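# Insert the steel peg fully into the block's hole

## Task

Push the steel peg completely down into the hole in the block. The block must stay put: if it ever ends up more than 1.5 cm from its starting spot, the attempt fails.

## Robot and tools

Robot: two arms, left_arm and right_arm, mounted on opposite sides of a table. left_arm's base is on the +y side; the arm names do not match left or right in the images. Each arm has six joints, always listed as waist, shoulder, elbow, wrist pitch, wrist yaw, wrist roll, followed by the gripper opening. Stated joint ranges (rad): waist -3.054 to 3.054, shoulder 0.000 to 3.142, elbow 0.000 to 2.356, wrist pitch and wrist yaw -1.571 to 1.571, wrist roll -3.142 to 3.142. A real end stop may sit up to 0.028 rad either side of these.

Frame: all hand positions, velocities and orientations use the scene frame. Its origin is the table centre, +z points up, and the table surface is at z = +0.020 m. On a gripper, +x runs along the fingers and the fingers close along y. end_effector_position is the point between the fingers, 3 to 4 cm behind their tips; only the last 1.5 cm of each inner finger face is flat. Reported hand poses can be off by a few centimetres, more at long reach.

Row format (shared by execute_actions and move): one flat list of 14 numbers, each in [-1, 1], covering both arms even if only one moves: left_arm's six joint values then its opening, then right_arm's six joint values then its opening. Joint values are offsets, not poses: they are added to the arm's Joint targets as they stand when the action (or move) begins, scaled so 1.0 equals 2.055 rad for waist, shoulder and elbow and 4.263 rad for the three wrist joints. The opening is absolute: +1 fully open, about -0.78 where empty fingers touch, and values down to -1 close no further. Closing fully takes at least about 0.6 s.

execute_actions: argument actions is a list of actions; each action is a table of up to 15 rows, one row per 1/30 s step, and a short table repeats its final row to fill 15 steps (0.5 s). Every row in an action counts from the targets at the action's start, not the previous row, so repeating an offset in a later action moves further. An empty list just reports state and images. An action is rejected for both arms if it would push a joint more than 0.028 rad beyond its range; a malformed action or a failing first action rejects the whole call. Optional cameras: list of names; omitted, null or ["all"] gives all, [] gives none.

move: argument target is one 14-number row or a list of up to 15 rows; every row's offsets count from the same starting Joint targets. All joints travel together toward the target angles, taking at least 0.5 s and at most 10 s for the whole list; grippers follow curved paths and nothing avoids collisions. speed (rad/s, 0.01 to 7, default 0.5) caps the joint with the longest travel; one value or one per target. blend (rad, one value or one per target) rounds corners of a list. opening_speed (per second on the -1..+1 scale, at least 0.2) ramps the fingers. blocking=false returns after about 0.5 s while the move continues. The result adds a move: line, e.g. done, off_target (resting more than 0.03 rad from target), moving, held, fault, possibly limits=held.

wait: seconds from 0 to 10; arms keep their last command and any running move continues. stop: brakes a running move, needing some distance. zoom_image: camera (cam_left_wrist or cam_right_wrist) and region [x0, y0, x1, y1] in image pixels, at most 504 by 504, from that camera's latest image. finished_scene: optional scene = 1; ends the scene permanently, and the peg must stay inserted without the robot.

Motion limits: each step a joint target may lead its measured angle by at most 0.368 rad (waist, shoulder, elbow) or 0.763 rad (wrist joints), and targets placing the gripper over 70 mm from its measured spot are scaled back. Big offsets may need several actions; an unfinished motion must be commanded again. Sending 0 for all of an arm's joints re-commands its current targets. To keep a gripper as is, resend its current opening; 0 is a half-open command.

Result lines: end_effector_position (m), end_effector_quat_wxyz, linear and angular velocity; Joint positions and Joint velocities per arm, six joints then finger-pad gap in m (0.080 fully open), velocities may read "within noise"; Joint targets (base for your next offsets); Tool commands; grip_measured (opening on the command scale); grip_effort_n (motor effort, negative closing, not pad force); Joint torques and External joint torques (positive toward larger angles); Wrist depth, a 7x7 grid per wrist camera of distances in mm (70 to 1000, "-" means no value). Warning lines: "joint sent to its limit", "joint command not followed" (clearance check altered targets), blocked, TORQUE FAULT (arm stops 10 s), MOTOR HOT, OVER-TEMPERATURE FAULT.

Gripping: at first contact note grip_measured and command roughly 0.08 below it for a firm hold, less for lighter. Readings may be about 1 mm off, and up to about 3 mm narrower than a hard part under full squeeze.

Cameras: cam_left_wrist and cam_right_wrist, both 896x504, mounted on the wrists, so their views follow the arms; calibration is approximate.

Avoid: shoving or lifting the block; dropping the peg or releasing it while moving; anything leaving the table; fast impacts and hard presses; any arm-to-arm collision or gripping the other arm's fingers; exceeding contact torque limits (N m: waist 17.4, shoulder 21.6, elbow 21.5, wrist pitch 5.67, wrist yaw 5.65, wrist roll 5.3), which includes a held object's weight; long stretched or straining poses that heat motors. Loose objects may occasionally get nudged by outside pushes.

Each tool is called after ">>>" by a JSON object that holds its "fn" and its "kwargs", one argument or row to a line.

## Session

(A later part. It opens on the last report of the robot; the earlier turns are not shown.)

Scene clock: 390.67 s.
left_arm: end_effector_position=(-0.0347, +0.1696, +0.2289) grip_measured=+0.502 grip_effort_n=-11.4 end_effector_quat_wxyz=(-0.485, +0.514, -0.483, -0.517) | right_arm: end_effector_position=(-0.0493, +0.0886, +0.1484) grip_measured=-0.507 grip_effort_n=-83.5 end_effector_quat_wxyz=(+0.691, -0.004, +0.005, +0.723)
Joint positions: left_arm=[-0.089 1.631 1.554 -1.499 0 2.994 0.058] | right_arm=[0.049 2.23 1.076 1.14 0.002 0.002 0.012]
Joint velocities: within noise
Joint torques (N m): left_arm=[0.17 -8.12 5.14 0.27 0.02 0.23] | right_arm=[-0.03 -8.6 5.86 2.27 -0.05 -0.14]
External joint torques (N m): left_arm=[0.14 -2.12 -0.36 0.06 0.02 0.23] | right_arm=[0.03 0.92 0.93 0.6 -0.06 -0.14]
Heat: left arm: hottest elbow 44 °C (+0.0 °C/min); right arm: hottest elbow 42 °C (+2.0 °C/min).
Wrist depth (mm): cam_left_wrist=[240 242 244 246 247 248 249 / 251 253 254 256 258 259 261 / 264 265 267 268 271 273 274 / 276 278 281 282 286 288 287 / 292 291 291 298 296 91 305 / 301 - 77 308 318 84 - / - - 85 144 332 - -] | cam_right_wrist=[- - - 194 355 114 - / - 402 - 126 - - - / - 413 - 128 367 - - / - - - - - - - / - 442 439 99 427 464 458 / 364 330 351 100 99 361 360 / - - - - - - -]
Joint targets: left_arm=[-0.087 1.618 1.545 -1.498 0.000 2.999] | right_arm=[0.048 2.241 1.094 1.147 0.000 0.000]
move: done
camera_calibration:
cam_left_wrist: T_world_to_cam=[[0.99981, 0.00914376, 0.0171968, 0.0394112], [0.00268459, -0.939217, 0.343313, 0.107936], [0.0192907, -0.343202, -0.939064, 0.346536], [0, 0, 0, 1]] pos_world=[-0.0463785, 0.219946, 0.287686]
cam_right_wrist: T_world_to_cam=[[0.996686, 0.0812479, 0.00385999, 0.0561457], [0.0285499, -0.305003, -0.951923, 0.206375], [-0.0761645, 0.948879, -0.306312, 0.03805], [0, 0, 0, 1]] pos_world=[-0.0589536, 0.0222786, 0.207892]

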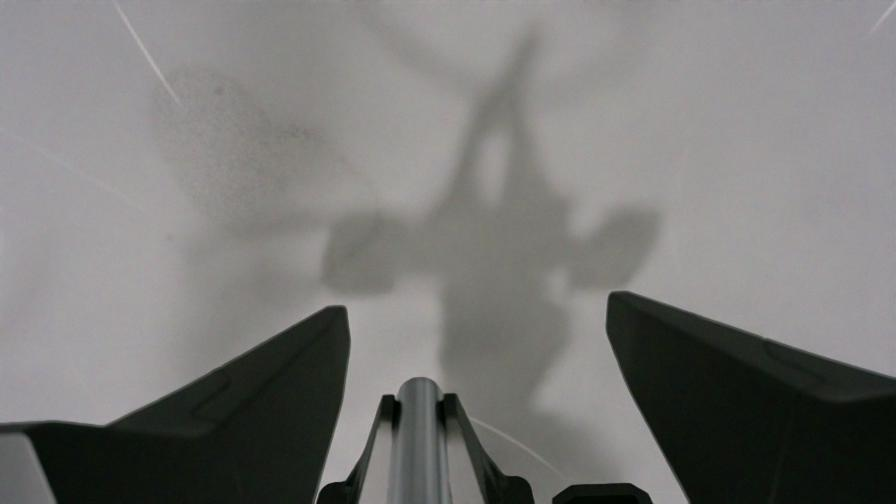

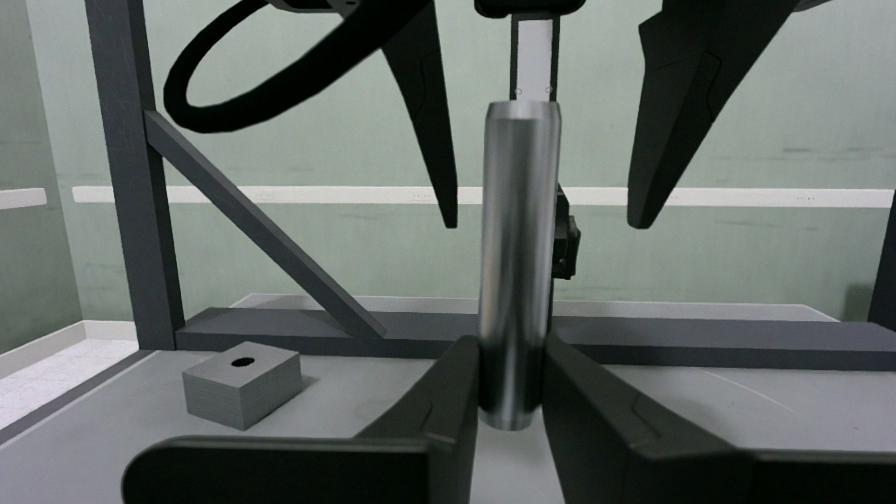

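>>> {"fn": "zoom_image", "kwargs": {
  "camera": "cam_left_wrist",
  "region": [330, 280, 630, 504]
}}

>>> {"fn": "zoom_image", "kwargs": {
  "camera": "cam_right_wrist",
  "region": [380, 0, 680, 250]
}}

Scaled by 1.680 from the camera's 896x504 image, which has a finer 1280x720 frame.

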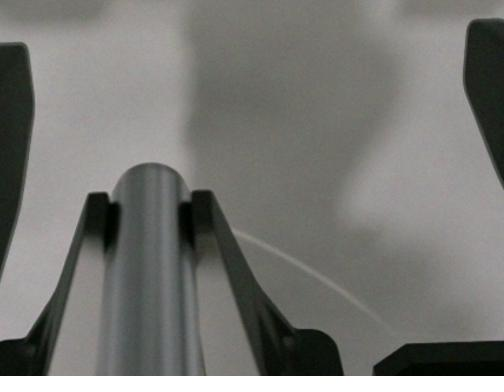

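Scaled by 1.680 from the camera's 896x504 image, which has a finer 1280x720 frame.

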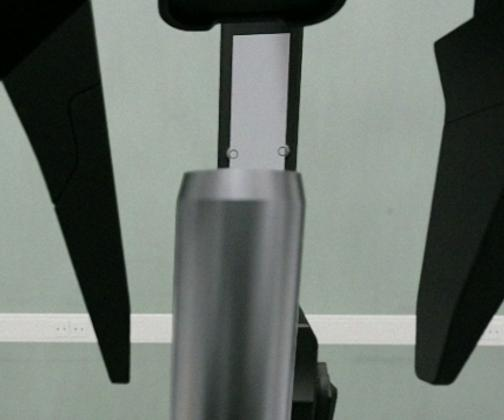

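>>> {"fn": "move", "kwargs": {
  "target": [
    [-0.0268, 0.0022, 0.0094, -0.0023, 0, 0, 0.5, 0, 0, 0, 0, 0, 0, -0.6],
    [-0.0214, 0.0484, 0.0628, -0.0057, 0, 0, 0.5, 0, 0, 0, 0, 0, 0, -0.6]
  ],
  "speed": 0.3
}}

Scene clock: 450.60 s.
left_arm: end_effector_position=(-0.0499, +0.1501, +0.2358) grip_measured=+0.502 grip_effort_n=-11.4 end_effector_quat_wxyz=(-0.493, +0.506, -0.498, -0.503) | right_arm: end_effector_position=(-0.0493, +0.0886, +0.1485) grip_measured=-0.507 grip_effort_n=-83.5 end_effector_quat_wxyz=(+0.691, -0.004, +0.005, +0.723)
Joint positions: left_arm=[-0.133 1.705 1.664 -1.52 0 2.994 0.058] | right_arm=[0.049 2.23 1.076 1.141 0.002 0.002 0.012]
Joint velocities: within noise
Joint torques (N m): left_arm=[0.17 -5.46 7.73 0.07 0.01 0.21] | right_arm=[-0.05 -8.23 5.96 2.26 -0.01 -0.11]
External joint torques (N m): left_arm=[0.12 1.1 2.23 -0.17 0 0.21] | right_arm=[0.07 1.29 1.03 0.59 -0.02 -0.11]
Heat: left arm: hottest shoulder 46 °C (+3.0 °C/min); right arm: hottest wrist pitch 47 °C (+7.0 °C/min).
Wrist depth (mm): cam_left_wrist=[245 246 247 249 250 253 254 / 257 259 260 262 263 265 266 / 270 273 273 274 275 278 280 / 284 285 288 289 293 293 297 / 301 298 298 298 304 89 313 / 309 - 85 123 184 84 - / - - 170 103 153 - -] | cam_right_wrist=[389 - 101 - 335 107 - / - - 110 - 123 - - / - 416 - 94 122 - - / - - - - - - - / - 442 439 99 428 465 460 / 361 331 348 100 99 359 360 / - - - - - - -]
Joint targets: left_arm=[-0.131 1.717 1.674 -1.522 0.000 2.999] | right_arm=[0.048 2.241 1.094 1.148 0.000 0.000]
move: done
camera_calibration:
cam_left_wrist: T_world_to_cam=[[0.999252, -0.0352685, 0.0158825, 0.0615929], [-0.0386141, -0.933497, 0.356501, 0.0813419], [0.00225305, -0.356847, -0.93416, 0.346691], [0, 0, 0, 1]] pos_world=[-0.059187, 0.20182, 0.293888]
cam_right_wrist: T_world_to_cam=[[0.996686, 0.0812487, 0.00389335, 0.0561384], [0.0285505, -0.30461, -0.952049, 0.206488], [-0.0761668, 0.949005, -0.305921, 0.0379965], [0, 0, 0, 1]] pos_world=[-0.0589536, 0.0222782, 0.207992]

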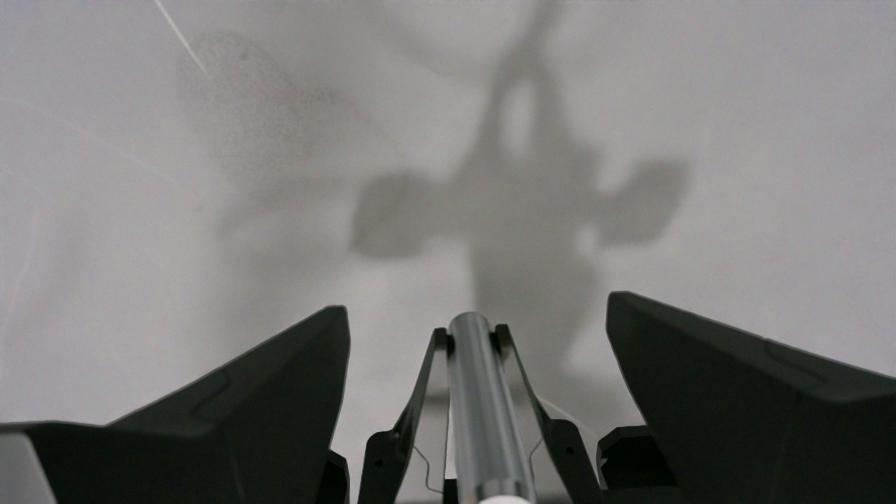

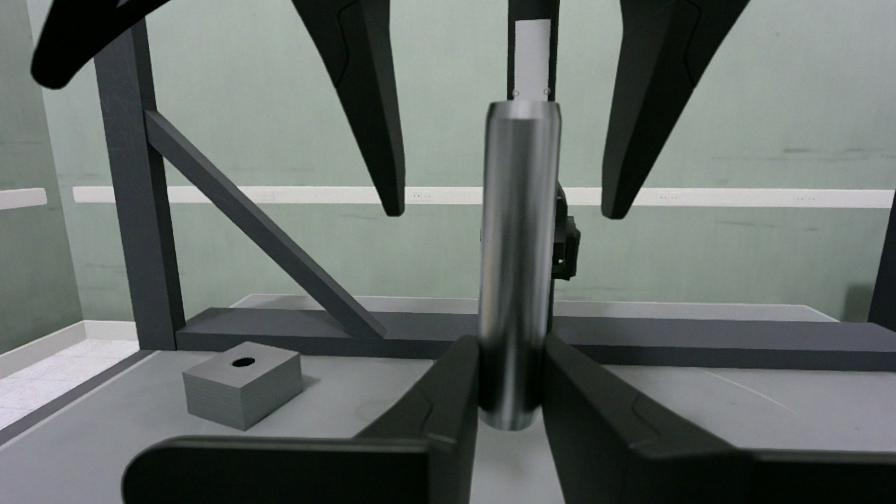

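>>> {"fn": "move", "kwargs": {
  "target": [0.0189, 0.0414, 0.0443, -0.0033, 0.0070, 0, 0.5, 0, 0, 0, 0, 0, 0, -0.6],
  "speed": 0.25
}}

Scene clock: 482.77 s.
left_arm: end_effector_position=(-0.0434, +0.1293, +0.2336) grip_measured=+0.502 grip_effort_n=-11.4 end_effector_quat_wxyz=(-0.480, +0.508, -0.491, -0.521) | right_arm: end_effector_position=(-0.0493, +0.0886, +0.1485) grip_measured=-0.507 grip_effort_n=-83.5 end_effector_quat_wxyz=(+0.691, -0.004, +0.005, +0.723)
Joint positions: left_arm=[-0.094 1.79 1.755 -1.535 0.024 2.994 0.058] | right_arm=[0.049 2.23 1.076 1.141 0.002 0.002 0.012]
Joint velocities: within noise
Joint torques (N m): left_arm=[0.21 -6.32 7.81 0.13 0.26 0.18] | right_arm=[-0.32 -8.46 5.89 2.26 -0.04 -0.07]
External joint torques (N m): left_arm=[0.2 0.83 2.34 -0.1 0.23 0.18] | right_arm=[-0.19 1 0.99 0.6 -0.06 -0.08]
Heat: left arm: hottest shoulder 45 °C (+0.0 °C/min); right arm: hottest wrist pitch 48 °C (+3.0 °C/min).
Wrist depth (mm): cam_left_wrist=[247 248 248 248 248 248 248 / 259 259 259 260 260 259 259 / 270 271 273 272 271 272 273 / 285 286 286 284 285 286 287 / 301 299 295 130 297 91 302 / 315 - 77 88 177 84 - / - - 143 84 148 - -] | cam_right_wrist=[- - 79 - 332 92 - / - - - - 341 104 - / - 415 - 95 - - - / - - - - - - - / - 442 436 99 430 465 461 / 362 333 351 99 99 362 359 / - - - - - - -]
Joint targets: left_arm=[-0.092 1.802 1.765 -1.536 0.030 2.999] | right_arm=[0.048 2.241 1.094 1.148 0.000 0.000]
move: done
camera_calibration:
cam_left_wrist: T_world_to_cam=[[0.999966, 0.00380296, -0.00737572, 0.0548392], [0.00612784, -0.937742, 0.347279, 0.0676419], [-0.00559583, -0.347312, -0.937733, 0.33633], [0, 0, 0, 1]] pos_world=[-0.0533698, 0.180034, 0.292302]
cam_right_wrist: T_world_to_cam=[[0.996686, 0.0812487, 0.00389335, 0.0561384], [0.0285505, -0.30461, -0.952049, 0.206488], [-0.0761668, 0.949005, -0.305921, 0.0379965], [0, 0, 0, 1]] pos_world=[-0.0589536, 0.0222782, 0.207992]

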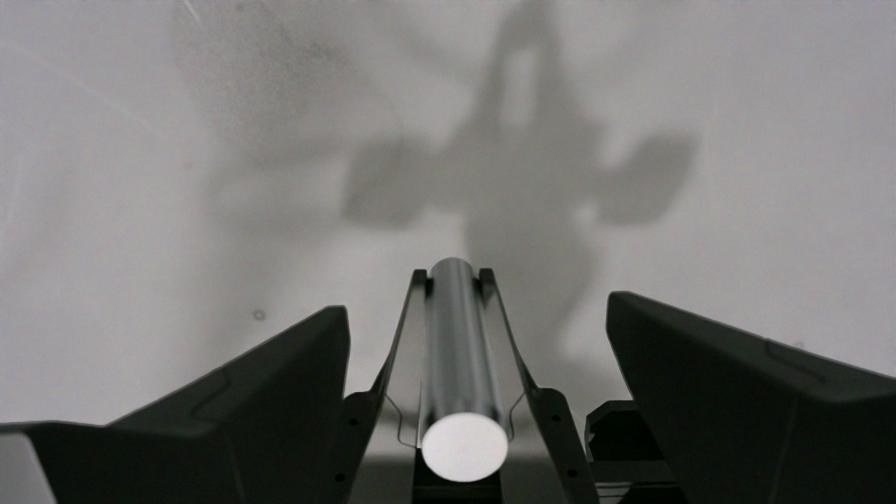

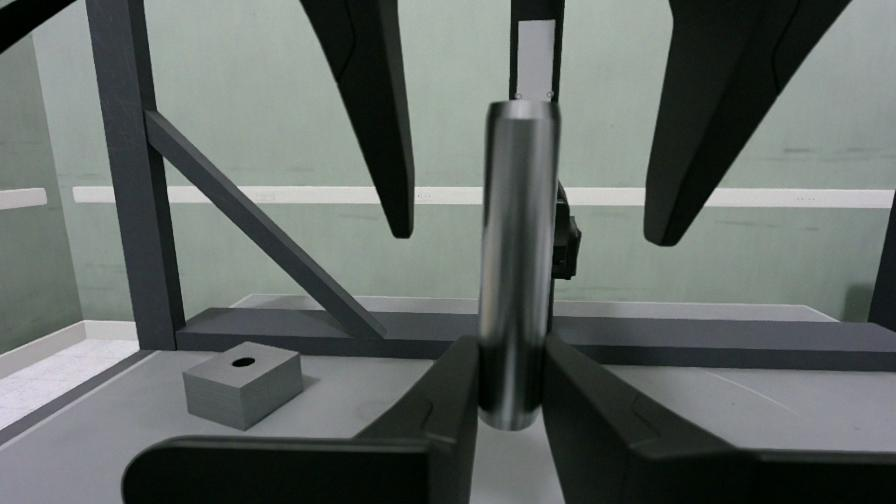

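>>> {"fn": "move", "kwargs": {
  "target": [-0.0044, 0.0268, 0.0331, -0.0033, 0, 0, 0.5, 0, 0, 0, 0, 0, 0, -0.6],
  "speed": 0.2
}}

Scene clock: 506.10 s.
left_arm: end_effector_position=(-0.0461, +0.1163, +0.2334) grip_measured=+0.502 grip_effort_n=-11.4 end_effector_quat_wxyz=(-0.481, +0.507, -0.492, -0.520) | right_arm: end_effector_position=(-0.0493, +0.0886, +0.1485) grip_measured=-0.507 grip_effort_n=-83.5 end_effector_quat_wxyz=(+0.691, -0.004, +0.005, +0.723)
Joint positions: left_arm=[-0.099 1.844 1.823 -1.549 0.024 2.994 0.058] | right_arm=[0.049 2.23 1.076 1.141 0.002 0.002 0.012]
Joint velocities: within noise
Joint torques (N m): left_arm=[-0.34 -6.34 7.69 0.04 0.28 0.24] | right_arm=[-0.03 -8.3 5.92 2.22 -0.06 -0.1]
External joint torques (N m): left_arm=[-0.44 1.18 2.21 -0.21 0.27 0.24] | right_arm=[0.06 1.12 1.03 0.56 -0.07 -0.11]
Heat: left arm: hottest shoulder 45 °C (-1.0 °C/min); right arm: hottest wrist pitch 49 °C (+2.0 °C/min).
Wrist depth (mm): cam_left_wrist=[247 248 247 247 247 248 247 / 258 258 259 259 259 260 259 / 271 270 271 272 271 273 273 / 284 285 285 128 285 286 287 / 300 297 295 86 131 91 300 / 309 - 77 80 152 84 - / - - 85 157 136 - -] | cam_right_wrist=[- - - - 324 82 - / - - - - 336 79 - / - 414 - 94 - - - / - - - - - - - / - 442 434 99 428 465 460 / 362 332 349 100 99 361 360 / - - - - - - -]
Joint targets: left_arm=[-0.101 1.858 1.834 -1.551 0.030 2.999] | right_arm=[0.048 2.241 1.094 1.148 0.000 0.000]
move: done
camera_calibration:
cam_left_wrist: T_world_to_cam=[[0.999973, -0.000747357, -0.00731771, 0.0580314], [0.00183763, -0.9379, 0.346902, 0.0554023], [-0.00712253, -0.346906, -0.937873, 0.331597], [0, 0, 0, 1]] pos_world=[-0.0557698, 0.167038, 0.292202]
cam_right_wrist: T_world_to_cam=[[0.996686, 0.0812487, 0.00389335, 0.0561384], [0.0285505, -0.30461, -0.952049, 0.206488], [-0.0761668, 0.949005, -0.305921, 0.0379965], [0, 0, 0, 1]] pos_world=[-0.0589536, 0.0222782, 0.207992]

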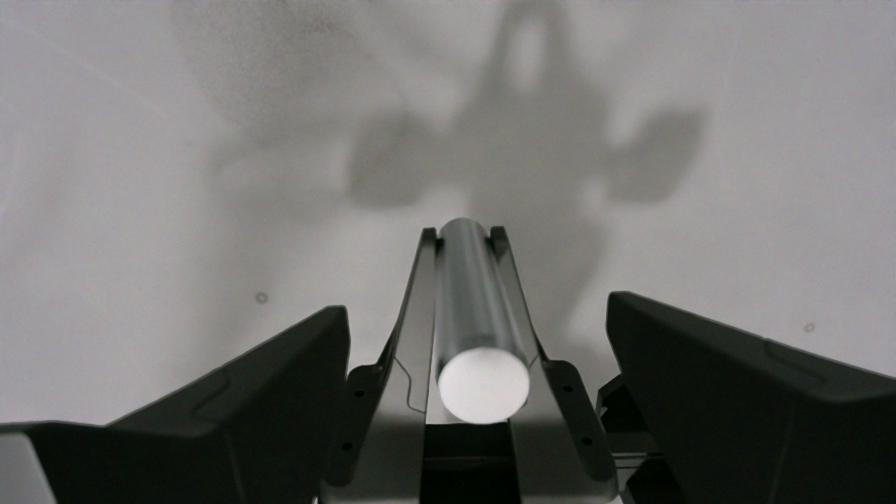

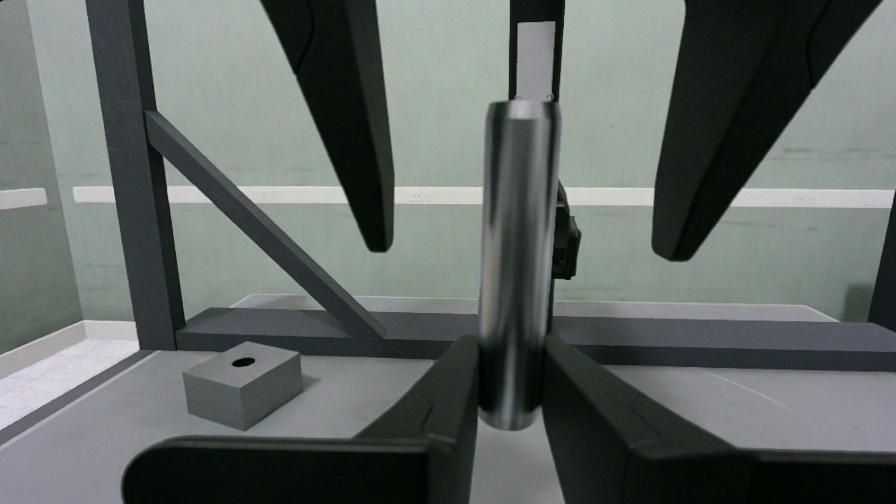

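>>> {"fn": "move", "kwargs": {
  "target": [0, 0, 0, 0, 0, 0, -0.6, 0, 0, 0, 0, 0, 0, -0.6],
  "speed": 0.2,
  "opening_speed": 0.8
}}

Scene clock: 514.40 s.
left_arm: end_effector_position=(-0.0466, +0.1163, +0.2335) grip_measured=-0.494 grip_effort_n=-83.5 end_effector_quat_wxyz=(-0.481, +0.506, -0.493, -0.520) | right_arm: end_effector_position=(-0.0493, +0.0886, +0.1483) grip_measured=-0.507 grip_effort_n=-83.5 end_effector_quat_wxyz=(+0.691, -0.004, +0.005, +0.723)
Joint positions: left_arm=[-0.099 1.844 1.824 -1.549 0.026 2.994 0.013] | right_arm=[0.049 2.231 1.076 1.141 0.002 0.002 0.012]
Joint velocities: within noise
Joint torques (N m): left_arm=[-0.01 -6.63 7.63 0.14 0.2 0.19] | right_arm=[-0.22 -8.46 5.78 2.25 -0.07 -0.07]
External joint torques (N m): left_arm=[-0.08 0.94 2.16 -0.08 0.18 0.19] | right_arm=[-0.21 1 0.88 0.59 -0.07 -0.08]
Heat: left arm: hottest elbow 46 °C (+3.0 °C/min); right arm: hottest wrist pitch 49 °C (+2.0 °C/min).
Wrist depth (mm): cam_left_wrist=[247 248 247 247 248 247 248 / 258 258 259 259 260 259 260 / 272 272 273 272 272 270 271 / 286 286 285 128 284 286 286 / 302 301 299 86 130 302 301 / 316 316 - 79 79 - - / - - - 160 - - -] | cam_right_wrist=[- - - - - - - / - - - 73 - - - / - 417 - - 93 - - / - - - - - - - / - 441 438 99 427 462 460 / 362 332 349 100 99 362 359 / - - - - - - -]
Joint targets: left_arm=[-0.101 1.858 1.833 -1.551 0.030 2.999] | right_arm=[0.048 2.241 1.094 1.148 0.000 0.000]
move: done
camera_calibration:
cam_left_wrist: T_world_to_cam=[[0.999957, -0.00152404, -0.00916362, 0.0591074], [0.00174835, -0.937946, 0.346777, 0.055408], [-0.00912348, -0.346778, -0.937903, 0.331565], [0, 0, 0, 1]] pos_world=[-0.0561767, 0.167039, 0.292303]
cam_right_wrist: T_world_to_cam=[[0.996686, 0.0812479, 0.00385999, 0.0561461], [0.0285499, -0.305003, -0.951923, 0.20628], [-0.0761645, 0.948879, -0.306312, 0.0380194], [0, 0, 0, 1]] pos_world=[-0.0589536, 0.0222786, 0.207792]

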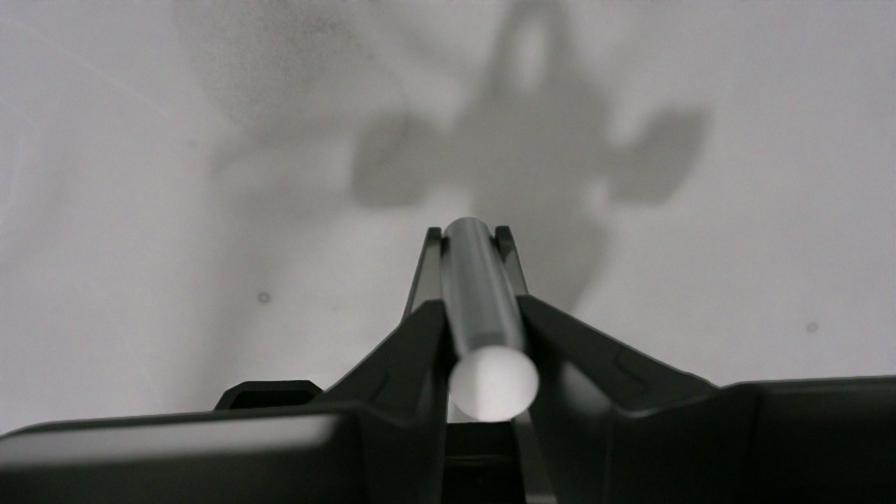

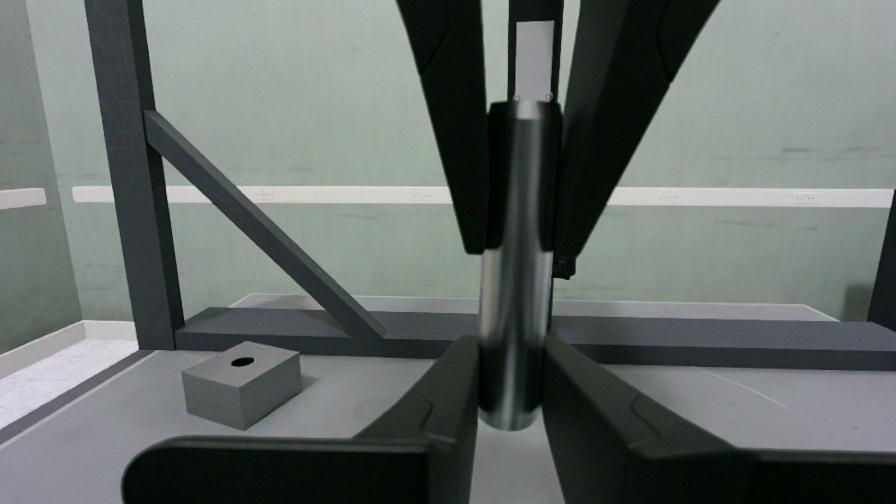

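>>> {"fn": "move", "kwargs": {
  "target": [
    [0, 0, 0, 0, 0, 0, -0.6, 0, 0, 0, 0, 0, 0, 0.3],
    [0, 0, 0, 0, 0, 0, -0.6, 0, -0.1221, -0.2462, 0.0596, 0, 0, 0.3]
  ],
  "speed": 0.4
}}

Scene clock: 522.30 s.
left_arm: end_effector_position=(-0.0467, +0.1162, +0.2327) grip_measured=-0.494 grip_effort_n=-83.5 end_effector_quat_wxyz=(-0.481, +0.505, -0.492, -0.521) | right_arm: end_effector_position=(-0.0443, -0.0174, +0.1466) grip_measured=+0.297 grip_effort_n=11.4 end_effector_quat_wxyz=(+0.691, -0.004, +0.005, +0.723)
Joint positions: left_arm=[-0.099 1.847 1.824 -1.549 0.026 2.994 0.013] | right_arm=[0.049 2.007 0.596 1.398 0.002 0.001 0.048]
Joint velocities: within noise
Joint torques (N m): left_arm=[-0.21 -7.08 7.71 0.1 0.19 0.18] | right_arm=[0 -8.95 2.73 1.9 -0.01 -0.04]
External joint torques (N m): left_arm=[-0.21 0.39 2.27 -0.15 0.17 0.18] | right_arm=[0.02 -2.06 -1.03 0.24 -0.01 -0.04]
Heat: left arm: hottest elbow 47 °C (+4.0 °C/min); right arm: hottest wrist pitch 49 °C (+1.0 °C/min).
Wrist depth (mm): cam_left_wrist=[247 246 247 245 246 246 247 / 258 258 257 257 258 257 258 / 271 269 271 270 271 271 270 / 284 284 285 279 284 285 283 / 298 298 296 86 293 300 301 / 314 313 - 79 79 - - / - - - 335 - - -] | cam_right_wrist=[- 504 180 161 172 201 - / - - - 170 - - - / - - - 196 - - - / - - - - - - - / - 543 537 528 526 508 526 / 396 397 - 374 352 371 369 / - - - 288 287 - -]
Joint targets: left_arm=[-0.101 1.857 1.833 -1.551 0.030 2.999] | right_arm=[0.048 1.990 0.588 1.402 0.000 0.000]
move: done
camera_calibration:
cam_left_wrist: T_world_to_cam=[[0.999959, -0.00142838, -0.00897958, 0.0591303], [0.00174688, -0.939005, 0.343899, 0.056396], [-0.00892309, -0.343901, -0.938964, 0.330648], [0, 0, 0, 1]] pos_world=[-0.056276, 0.166751, 0.291603]
cam_right_wrist: T_world_to_cam=[[0.996685, 0.0812447, 0.00423413, 0.059713], [0.0288487, -0.304285, -0.952144, 0.172184], [-0.0760682, 0.94911, -0.30562, 0.138407], [0, 0, 0, 1]] pos_world=[-0.0539539, -0.0838221, 0.205991]

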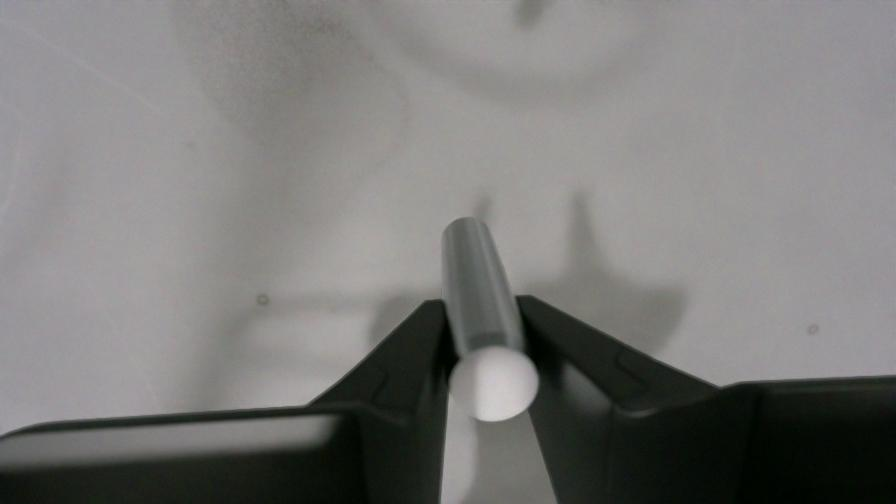

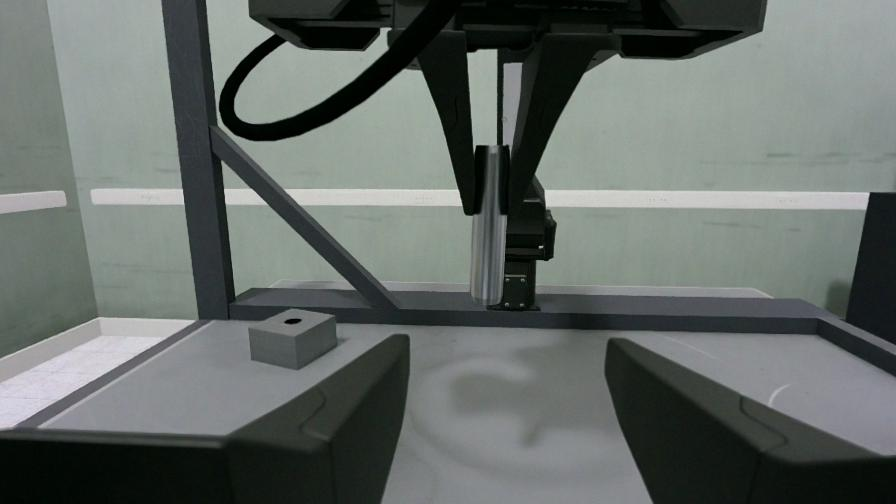

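>>> {"fn": "move", "kwargs": {
  "target": [
    [-0.4964, -0.1766, -0.2696, 0.0554, -0.0070, 0, -0.6, 0, 0, 0, 0, 0, 0, 0.3],
    [-0.4964, -0.1766, -0.2696, 0.0554, -0.0070, 0, -0.6, 0.1024, 0.0698, 0.3564, -0.1851, 0, 0, 0.3]
  ],
  "speed": 0.8
}}

Scene clock: 597.80 s.
left_arm: end_effector_position=(-0.2470, +0.3370, +0.1923) grip_measured=-0.494 grip_effort_n=-83.5 end_effector_quat_wxyz=(-0.664, +0.210, -0.687, -0.209) | right_arm: end_effector_position=(-0.1718, +0.0991, +0.1875) grip_measured=+0.297 grip_effort_n=11.4 end_effector_quat_wxyz=(+0.608, -0.079, +0.062, +0.788)
Joint positions: left_arm=[-1.12 1.509 1.286 -1.316 0.003 2.994 0.013] | right_arm=[0.259 2.118 1.304 0.613 0.002 0.001 0.048]
Joint velocities: within noise
Joint torques (N m): left_arm=[0.08 -7.39 5.75 0.4 -0.1 0.22] | right_arm=[0.18 -8.57 6.63 1.69 -0.05 -0.1]
External joint torques (N m): left_arm=[0.09 -2.23 0.1 0.1 -0.12 0.22] | right_arm=[0.19 1.4 0.51 0 -0.05 -0.11]
Heat: left arm: hottest shoulder 49 °C (+2.0 °C/min); right arm: hottest shoulder 54 °C (+4.0 °C/min). Fold the right arm in close to its base, or ease its load, before you think long.
Wrist depth (mm): cam_left_wrist=[107 113 194 210 211 212 212 / - 127 218 215 221 223 224 / - 210 231 199 231 235 236 / 224 224 244 205 247 249 251 / 251 253 257 86 256 264 266 / 172 - - 79 79 - - / - - - - - - -] | cam_right_wrist=[- - 380 249 - - 295 / - - 396 249 - - 316 / - - - 308 - 360 - / - - - 490 - 395 - / - - - 435 419 385 405 / - - - 329 335 345 346 / - - - 287 287 - -]
Joint targets: left_arm=[-1.122 1.495 1.279 -1.314 0.000 3.000] | right_arm=[0.259 2.133 1.320 0.613 0.000 0.000]
MOTOR HOT: the shoulder of the right arm reports 54 °C; the controller stops that arm at 95 °C. To cool a motor, set the load down, stop pushing, or move to a pose that needs little force.
move: done
camera_calibration:
cam_left_wrist: T_world_to_cam=[[0.521372, -0.853258, 0.0110541, 0.424449], [-0.792222, -0.479182, 0.377848, -0.0796804], [-0.317105, -0.205757, -0.925802, 0.241714], [0, 0, 0, 1]] pos_world=[-0.207772, 0.373717, 0.249194]
cam_right_wrist: T_world_to_cam=[[0.957635, 0.287977, -0.00210914, 0.151156], [0.135901, -0.458356, -0.878317, 0.270127], [-0.253902, 0.84082, -0.478075, 0.0431303], [0, 0, 0, 1]] pos_world=[-0.170512, 0.0440201, 0.258195]

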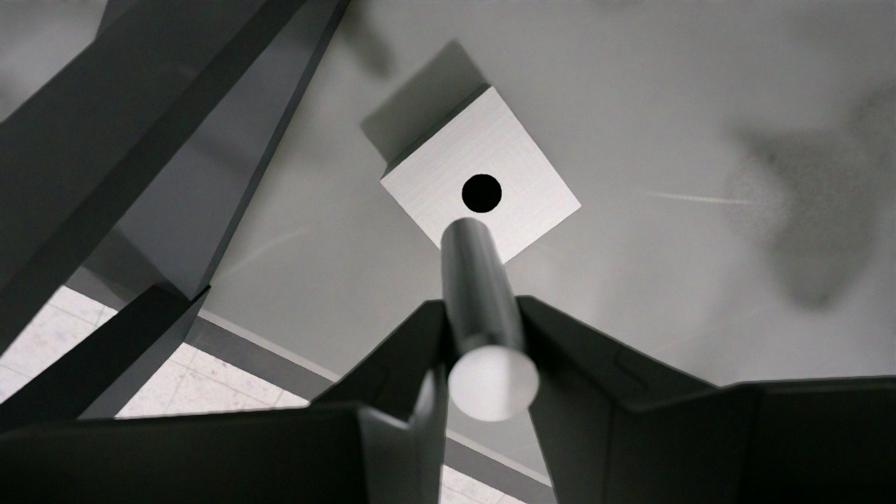

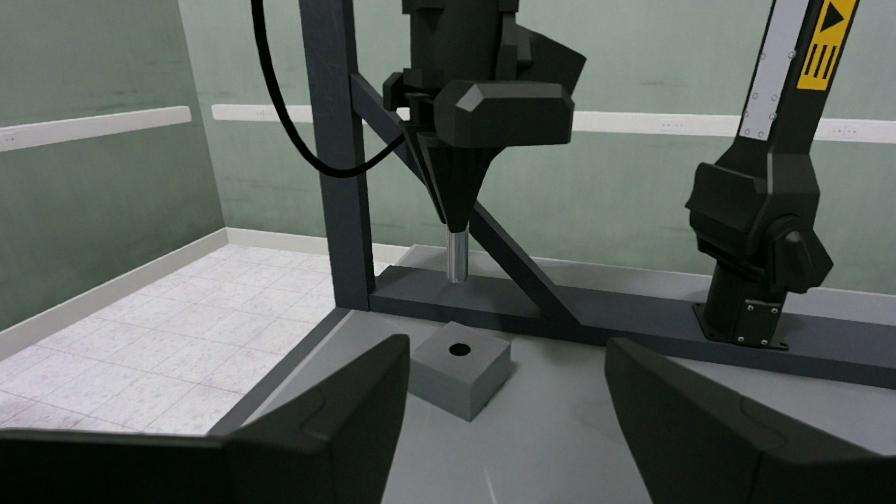

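>>> {"fn": "zoom_image", "kwargs": {
  "camera": "cam_left_wrist",
  "region": [370, 70, 600, 300]
}}

>>> {"fn": "zoom_image", "kwargs": {
  "camera": "cam_right_wrist",
  "region": [370, 200, 570, 440]
}}

Scaled by 2.191 from the camera's 896x504 image, which has a finer 1280x720 frame.

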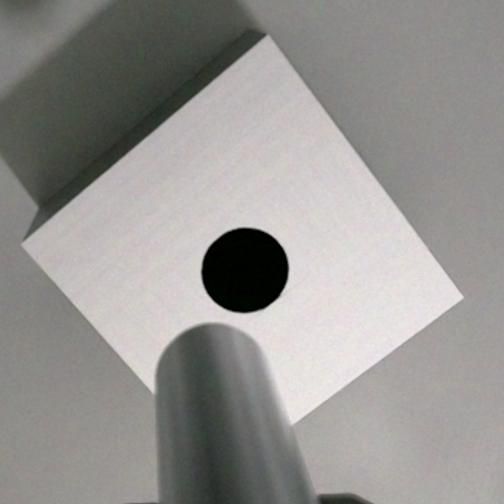

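Scaled by 2.100 from the camera's 896x504 image, which has a finer 1280x720 frame.

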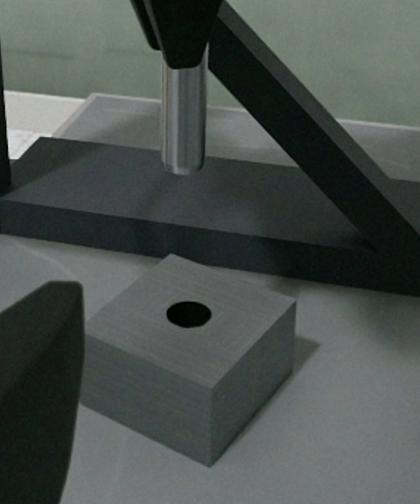

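>>> {"fn": "zoom_image", "kwargs": {
  "camera": "cam_left_wrist",
  "region": [400, 200, 600, 440]
}}

Scaled by 2.100 from the camera's 896x504 image, which has a finer 1280x720 frame.

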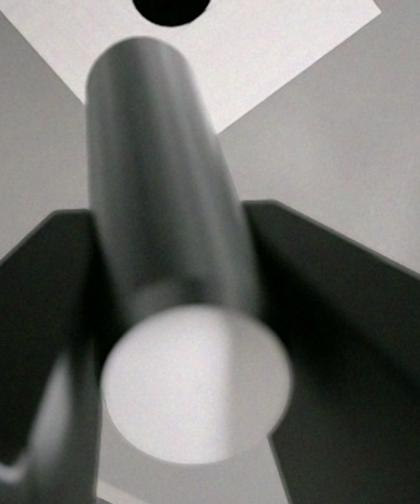

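>>> {"fn": "move", "kwargs": {
  "target": [0.0219, 0.0151, -0.0759, 0.0410, 0, 0, -0.6, 0, 0, 0, 0, 0, 0, 0.3],
  "speed": 0.25
}}

Scene clock: 637.60 s.
left_arm: end_effector_position=(-0.2435, +0.3263, +0.1512) grip_measured=-0.494 grip_effort_n=-83.5 end_effector_quat_wxyz=(-0.656, +0.225, -0.685, -0.222) | right_arm: end_effector_position=(-0.1718, +0.0991, +0.1875) grip_measured=+0.297 grip_effort_n=11.4 end_effector_quat_wxyz=(+0.608, -0.079, +0.062, +0.788)
Joint positions: left_arm=[-1.078 1.518 1.131 -1.142 0.003 2.995 0.013] | right_arm=[0.259 2.118 1.304 0.613 0.002 0.001 0.048]
Joint velocities: within noise
Joint torques (N m): left_arm=[0.28 -4.56 5.55 0.37 -0.08 0.21] | right_arm=[-0.09 -8.71 6.74 1.7 -0.03 -0.05]
External joint torques (N m): left_arm=[0.28 0.74 -0.1 0.07 -0.09 0.21] | right_arm=[0.01 1.3 0.6 0 -0.04 -0.06]
Heat: left arm: hottest shoulder 47 °C (-2.0 °C/min); right arm: hottest shoulder 51 °C (-3.0 °C/min). Fold the right arm in close to its base, or ease its load, before you think long.
Wrist depth (mm): cam_left_wrist=[- 152 171 172 173 173 174 / 159 162 180 177 182 183 184 / 168 183 189 156 190 192 194 / 178 200 201 161 201 205 206 / 187 213 211 86 210 218 218 / 210 224 - 79 79 - - / - - - 246 - - -] | cam_right_wrist=[- - 224 234 - - 294 / - - 395 253 - - 315 / - - 426 233 - 358 - / - - - 406 - 379 - / - - - 420 419 384 406 / - - - 328 335 345 343 / - - - 288 288 - -]
Joint targets: left_arm=[-1.076 1.526 1.123 -1.140 0.000 2.999] | right_arm=[0.259 2.133 1.320 0.613 0.000 0.000]
MOTOR HOT: still on. The shoulder of the right arm reports 51 °C.
move: done
camera_calibration:
cam_left_wrist: T_world_to_cam=[[0.556807, -0.83058, 0.0101586, 0.415194], [-0.768213, -0.510268, 0.38662, -0.0518549], [-0.315936, -0.223077, -0.922183, 0.207948], [0, 0, 0, 1]] pos_world=[-0.20532, 0.36478, 0.207597]
cam_right_wrist: T_world_to_cam=[[0.957635, 0.287977, -0.00210914, 0.151156], [0.135901, -0.458356, -0.878317, 0.270127], [-0.253902, 0.84082, -0.478075, 0.0431303], [0, 0, 0, 1]] pos_world=[-0.170512, 0.0440201, 0.258195]

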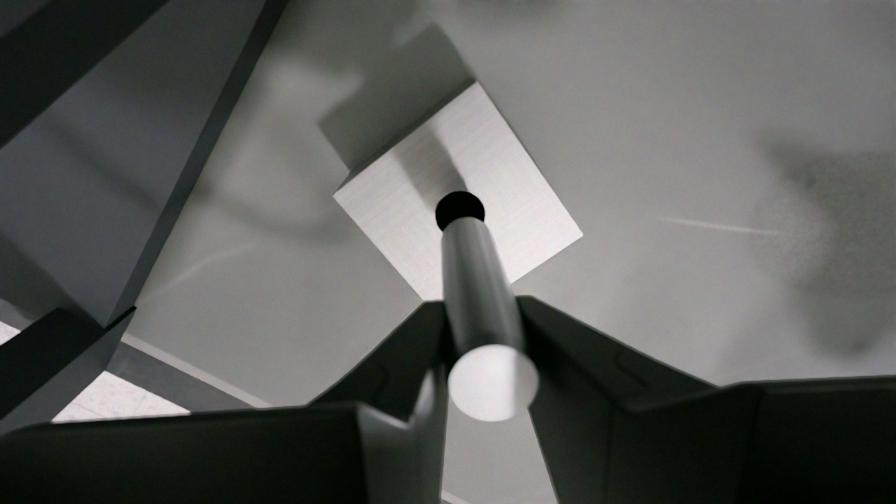

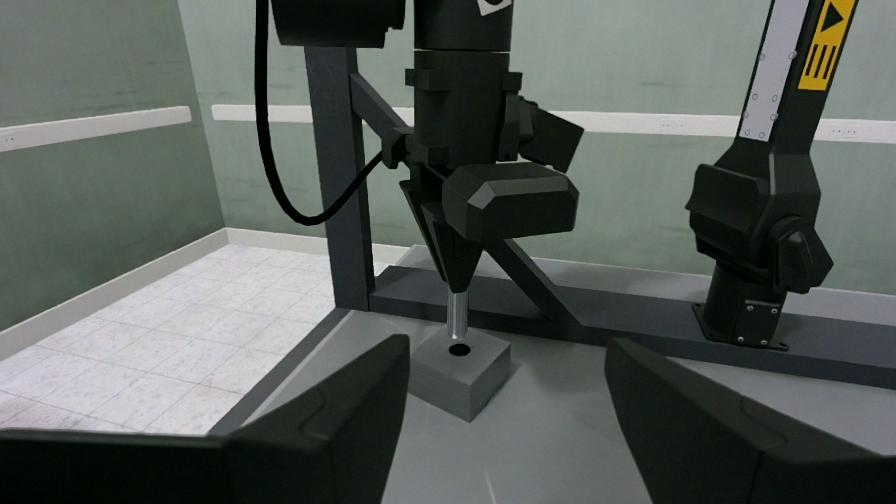

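>>> {"fn": "zoom_image", "kwargs": {
  "camera": "cam_left_wrist",
  "region": [380, 150, 560, 330]
}}

>>> {"fn": "zoom_image", "kwargs": {
  "camera": "cam_right_wrist",
  "region": [390, 260, 530, 430]
}}

Scaled by 2.800 from the camera's 896x504 image, which has a finer 1280x720 frame.

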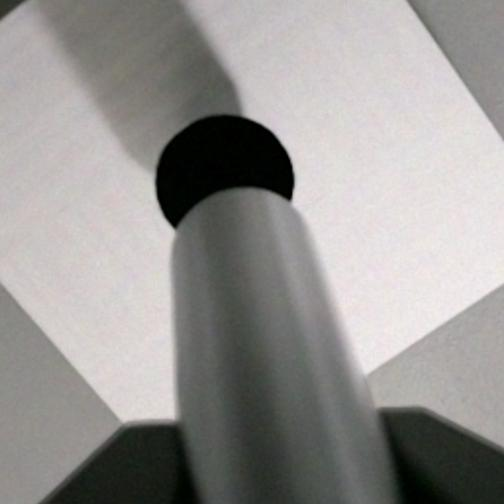

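Scaled by 2.965 from the camera's 896x504 image, which has a finer 1280x720 frame.

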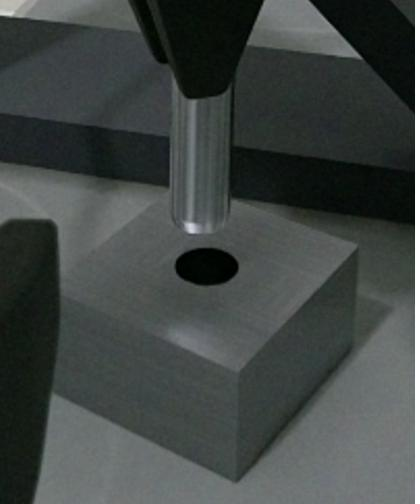

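>>> {"fn": "move", "kwargs": {
  "target": [-0.0045, -0.0119, -0.0127, 0.0045, 0, 0, -0.6, 0, 0, 0, 0, 0, 0, 0.3],
  "speed": 0.1
}}

>>> {"fn": "zoom_image", "kwargs": {
  "camera": "cam_left_wrist",
  "region": [380, 150, 560, 330]
}}

>>> {"fn": "zoom_image", "kwargs": {
  "camera": "cam_right_wrist",
  "region": [400, 270, 520, 390]
}}

Scene clock: 702.87 s.
left_arm: end_effector_position=(-0.2420, +0.3284, +0.1454) grip_measured=-0.494 grip_effort_n=-83.5 end_effector_quat_wxyz=(-0.657, +0.224, -0.685, -0.221) | right_arm: end_effector_position=(-0.1718, +0.0991, +0.1875) grip_measured=+0.297 grip_effort_n=11.4 end_effector_quat_wxyz=(+0.608, -0.079, +0.062, +0.788)
Joint positions: left_arm=[-1.082 1.515 1.105 -1.122 0.003 2.995 0.013] | right_arm=[0.259 2.118 1.304 0.613 0.002 0.001 0.048]
Joint velocities: within noise
Joint torques (N m): left_arm=[-0.32 -7.05 5.63 0.43 -0.12 0.15] | right_arm=[-0.04 -8.78 6.73 1.69 -0.05 -0.01]
External joint torques (N m): left_arm=[-0.29 -1.82 0.02 0.13 -0.14 0.15] | right_arm=[0.03 1.23 0.59 -0.01 -0.06 -0.02]
Heat: left arm: hottest shoulder 43 °C (-3.0 °C/min); right arm: hottest shoulder 51 °C (+0.0 °C/min). Fold the right arm in close to its base, or ease its load, before you think long.
Wrist depth (mm): cam_left_wrist=[- 147 165 165 167 168 169 / 154 156 174 172 177 177 178 / 164 180 182 150 185 187 188 / 172 193 195 155 193 198 200 / 182 207 205 86 204 210 212 / 199 217 - 79 79 - - / - - - 242 - - -] | cam_right_wrist=[- - 222 237 - - 294 / - - 392 255 - - 315 / - - 426 261 - 358 - / - - - 402 569 380 - / - - - 421 418 385 404 / - - - 328 334 346 345 / - - - 288 287 - -]
Joint targets: left_arm=[-1.086 1.501 1.097 -1.120 0.000 2.999] | right_arm=[0.259 2.133 1.320 0.613 0.000 0.000]
MOTOR HOT: still on. The shoulder of the right arm reports 51 °C.
move: done
camera_calibration:
cam_left_wrist: T_world_to_cam=[[0.553327, -0.832899, 0.0104227, 0.416026], [-0.771361, -0.507643, 0.383799, -0.0485121], [-0.314374, -0.220406, -0.923358, 0.203294], [0, 0, 0, 1]] pos_world=[-0.203708, 0.366688, 0.201996]
cam_right_wrist: T_world_to_cam=[[0.957635, 0.287977, -0.00210914, 0.151156], [0.135901, -0.458356, -0.878317, 0.270127], [-0.253902, 0.84082, -0.478075, 0.0431303], [0, 0, 0, 1]] pos_world=[-0.170512, 0.0440201, 0.258195]

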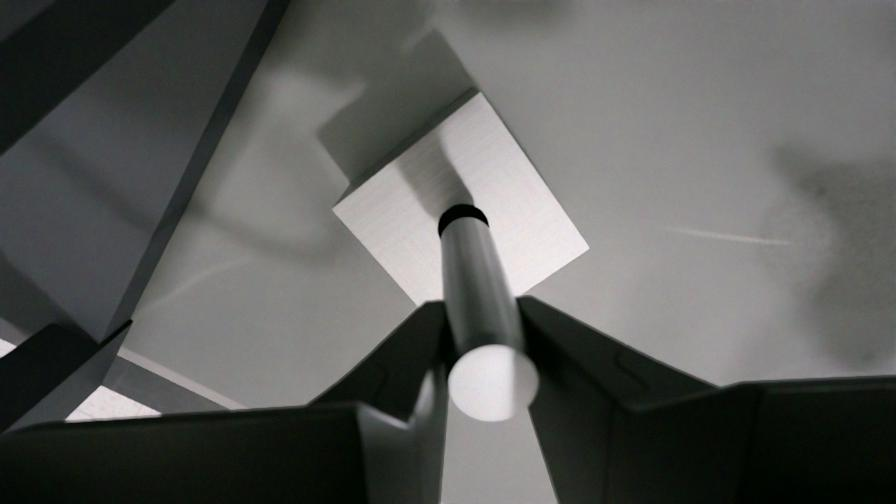

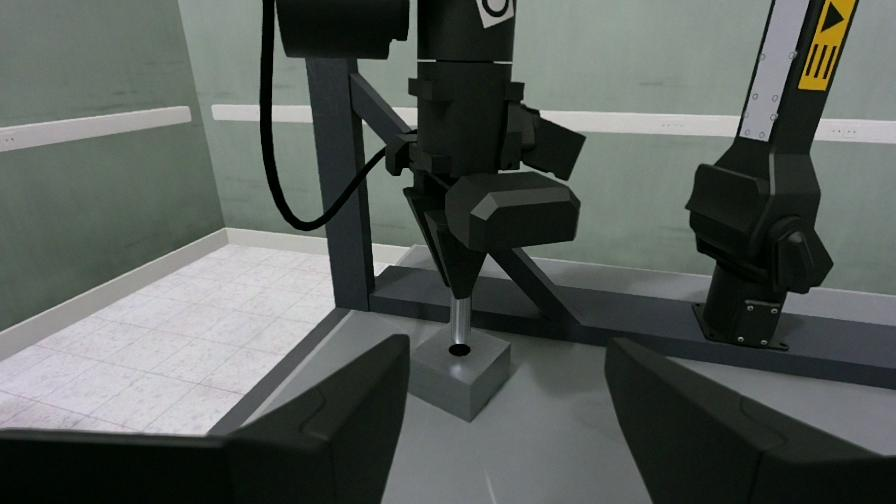

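Scaled by 2.800 from the camera's 896x504 image, which has a finer 1280x720 frame.

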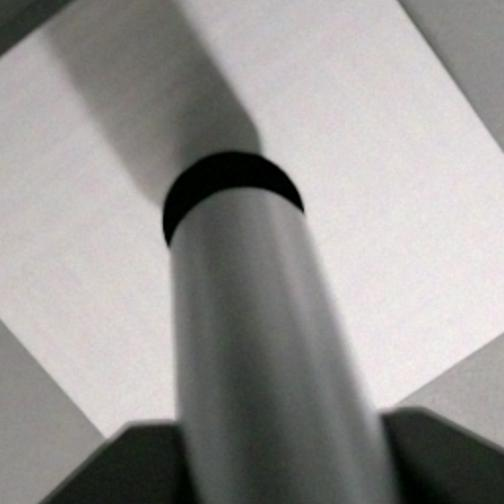

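Scaled by 4.200 from the camera's 896x504 image, which has a finer 1280x720 frame.

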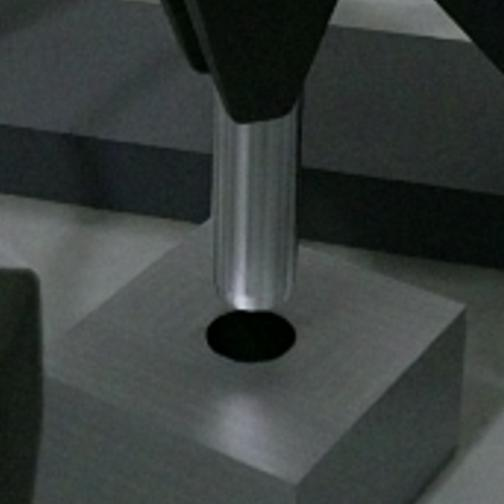

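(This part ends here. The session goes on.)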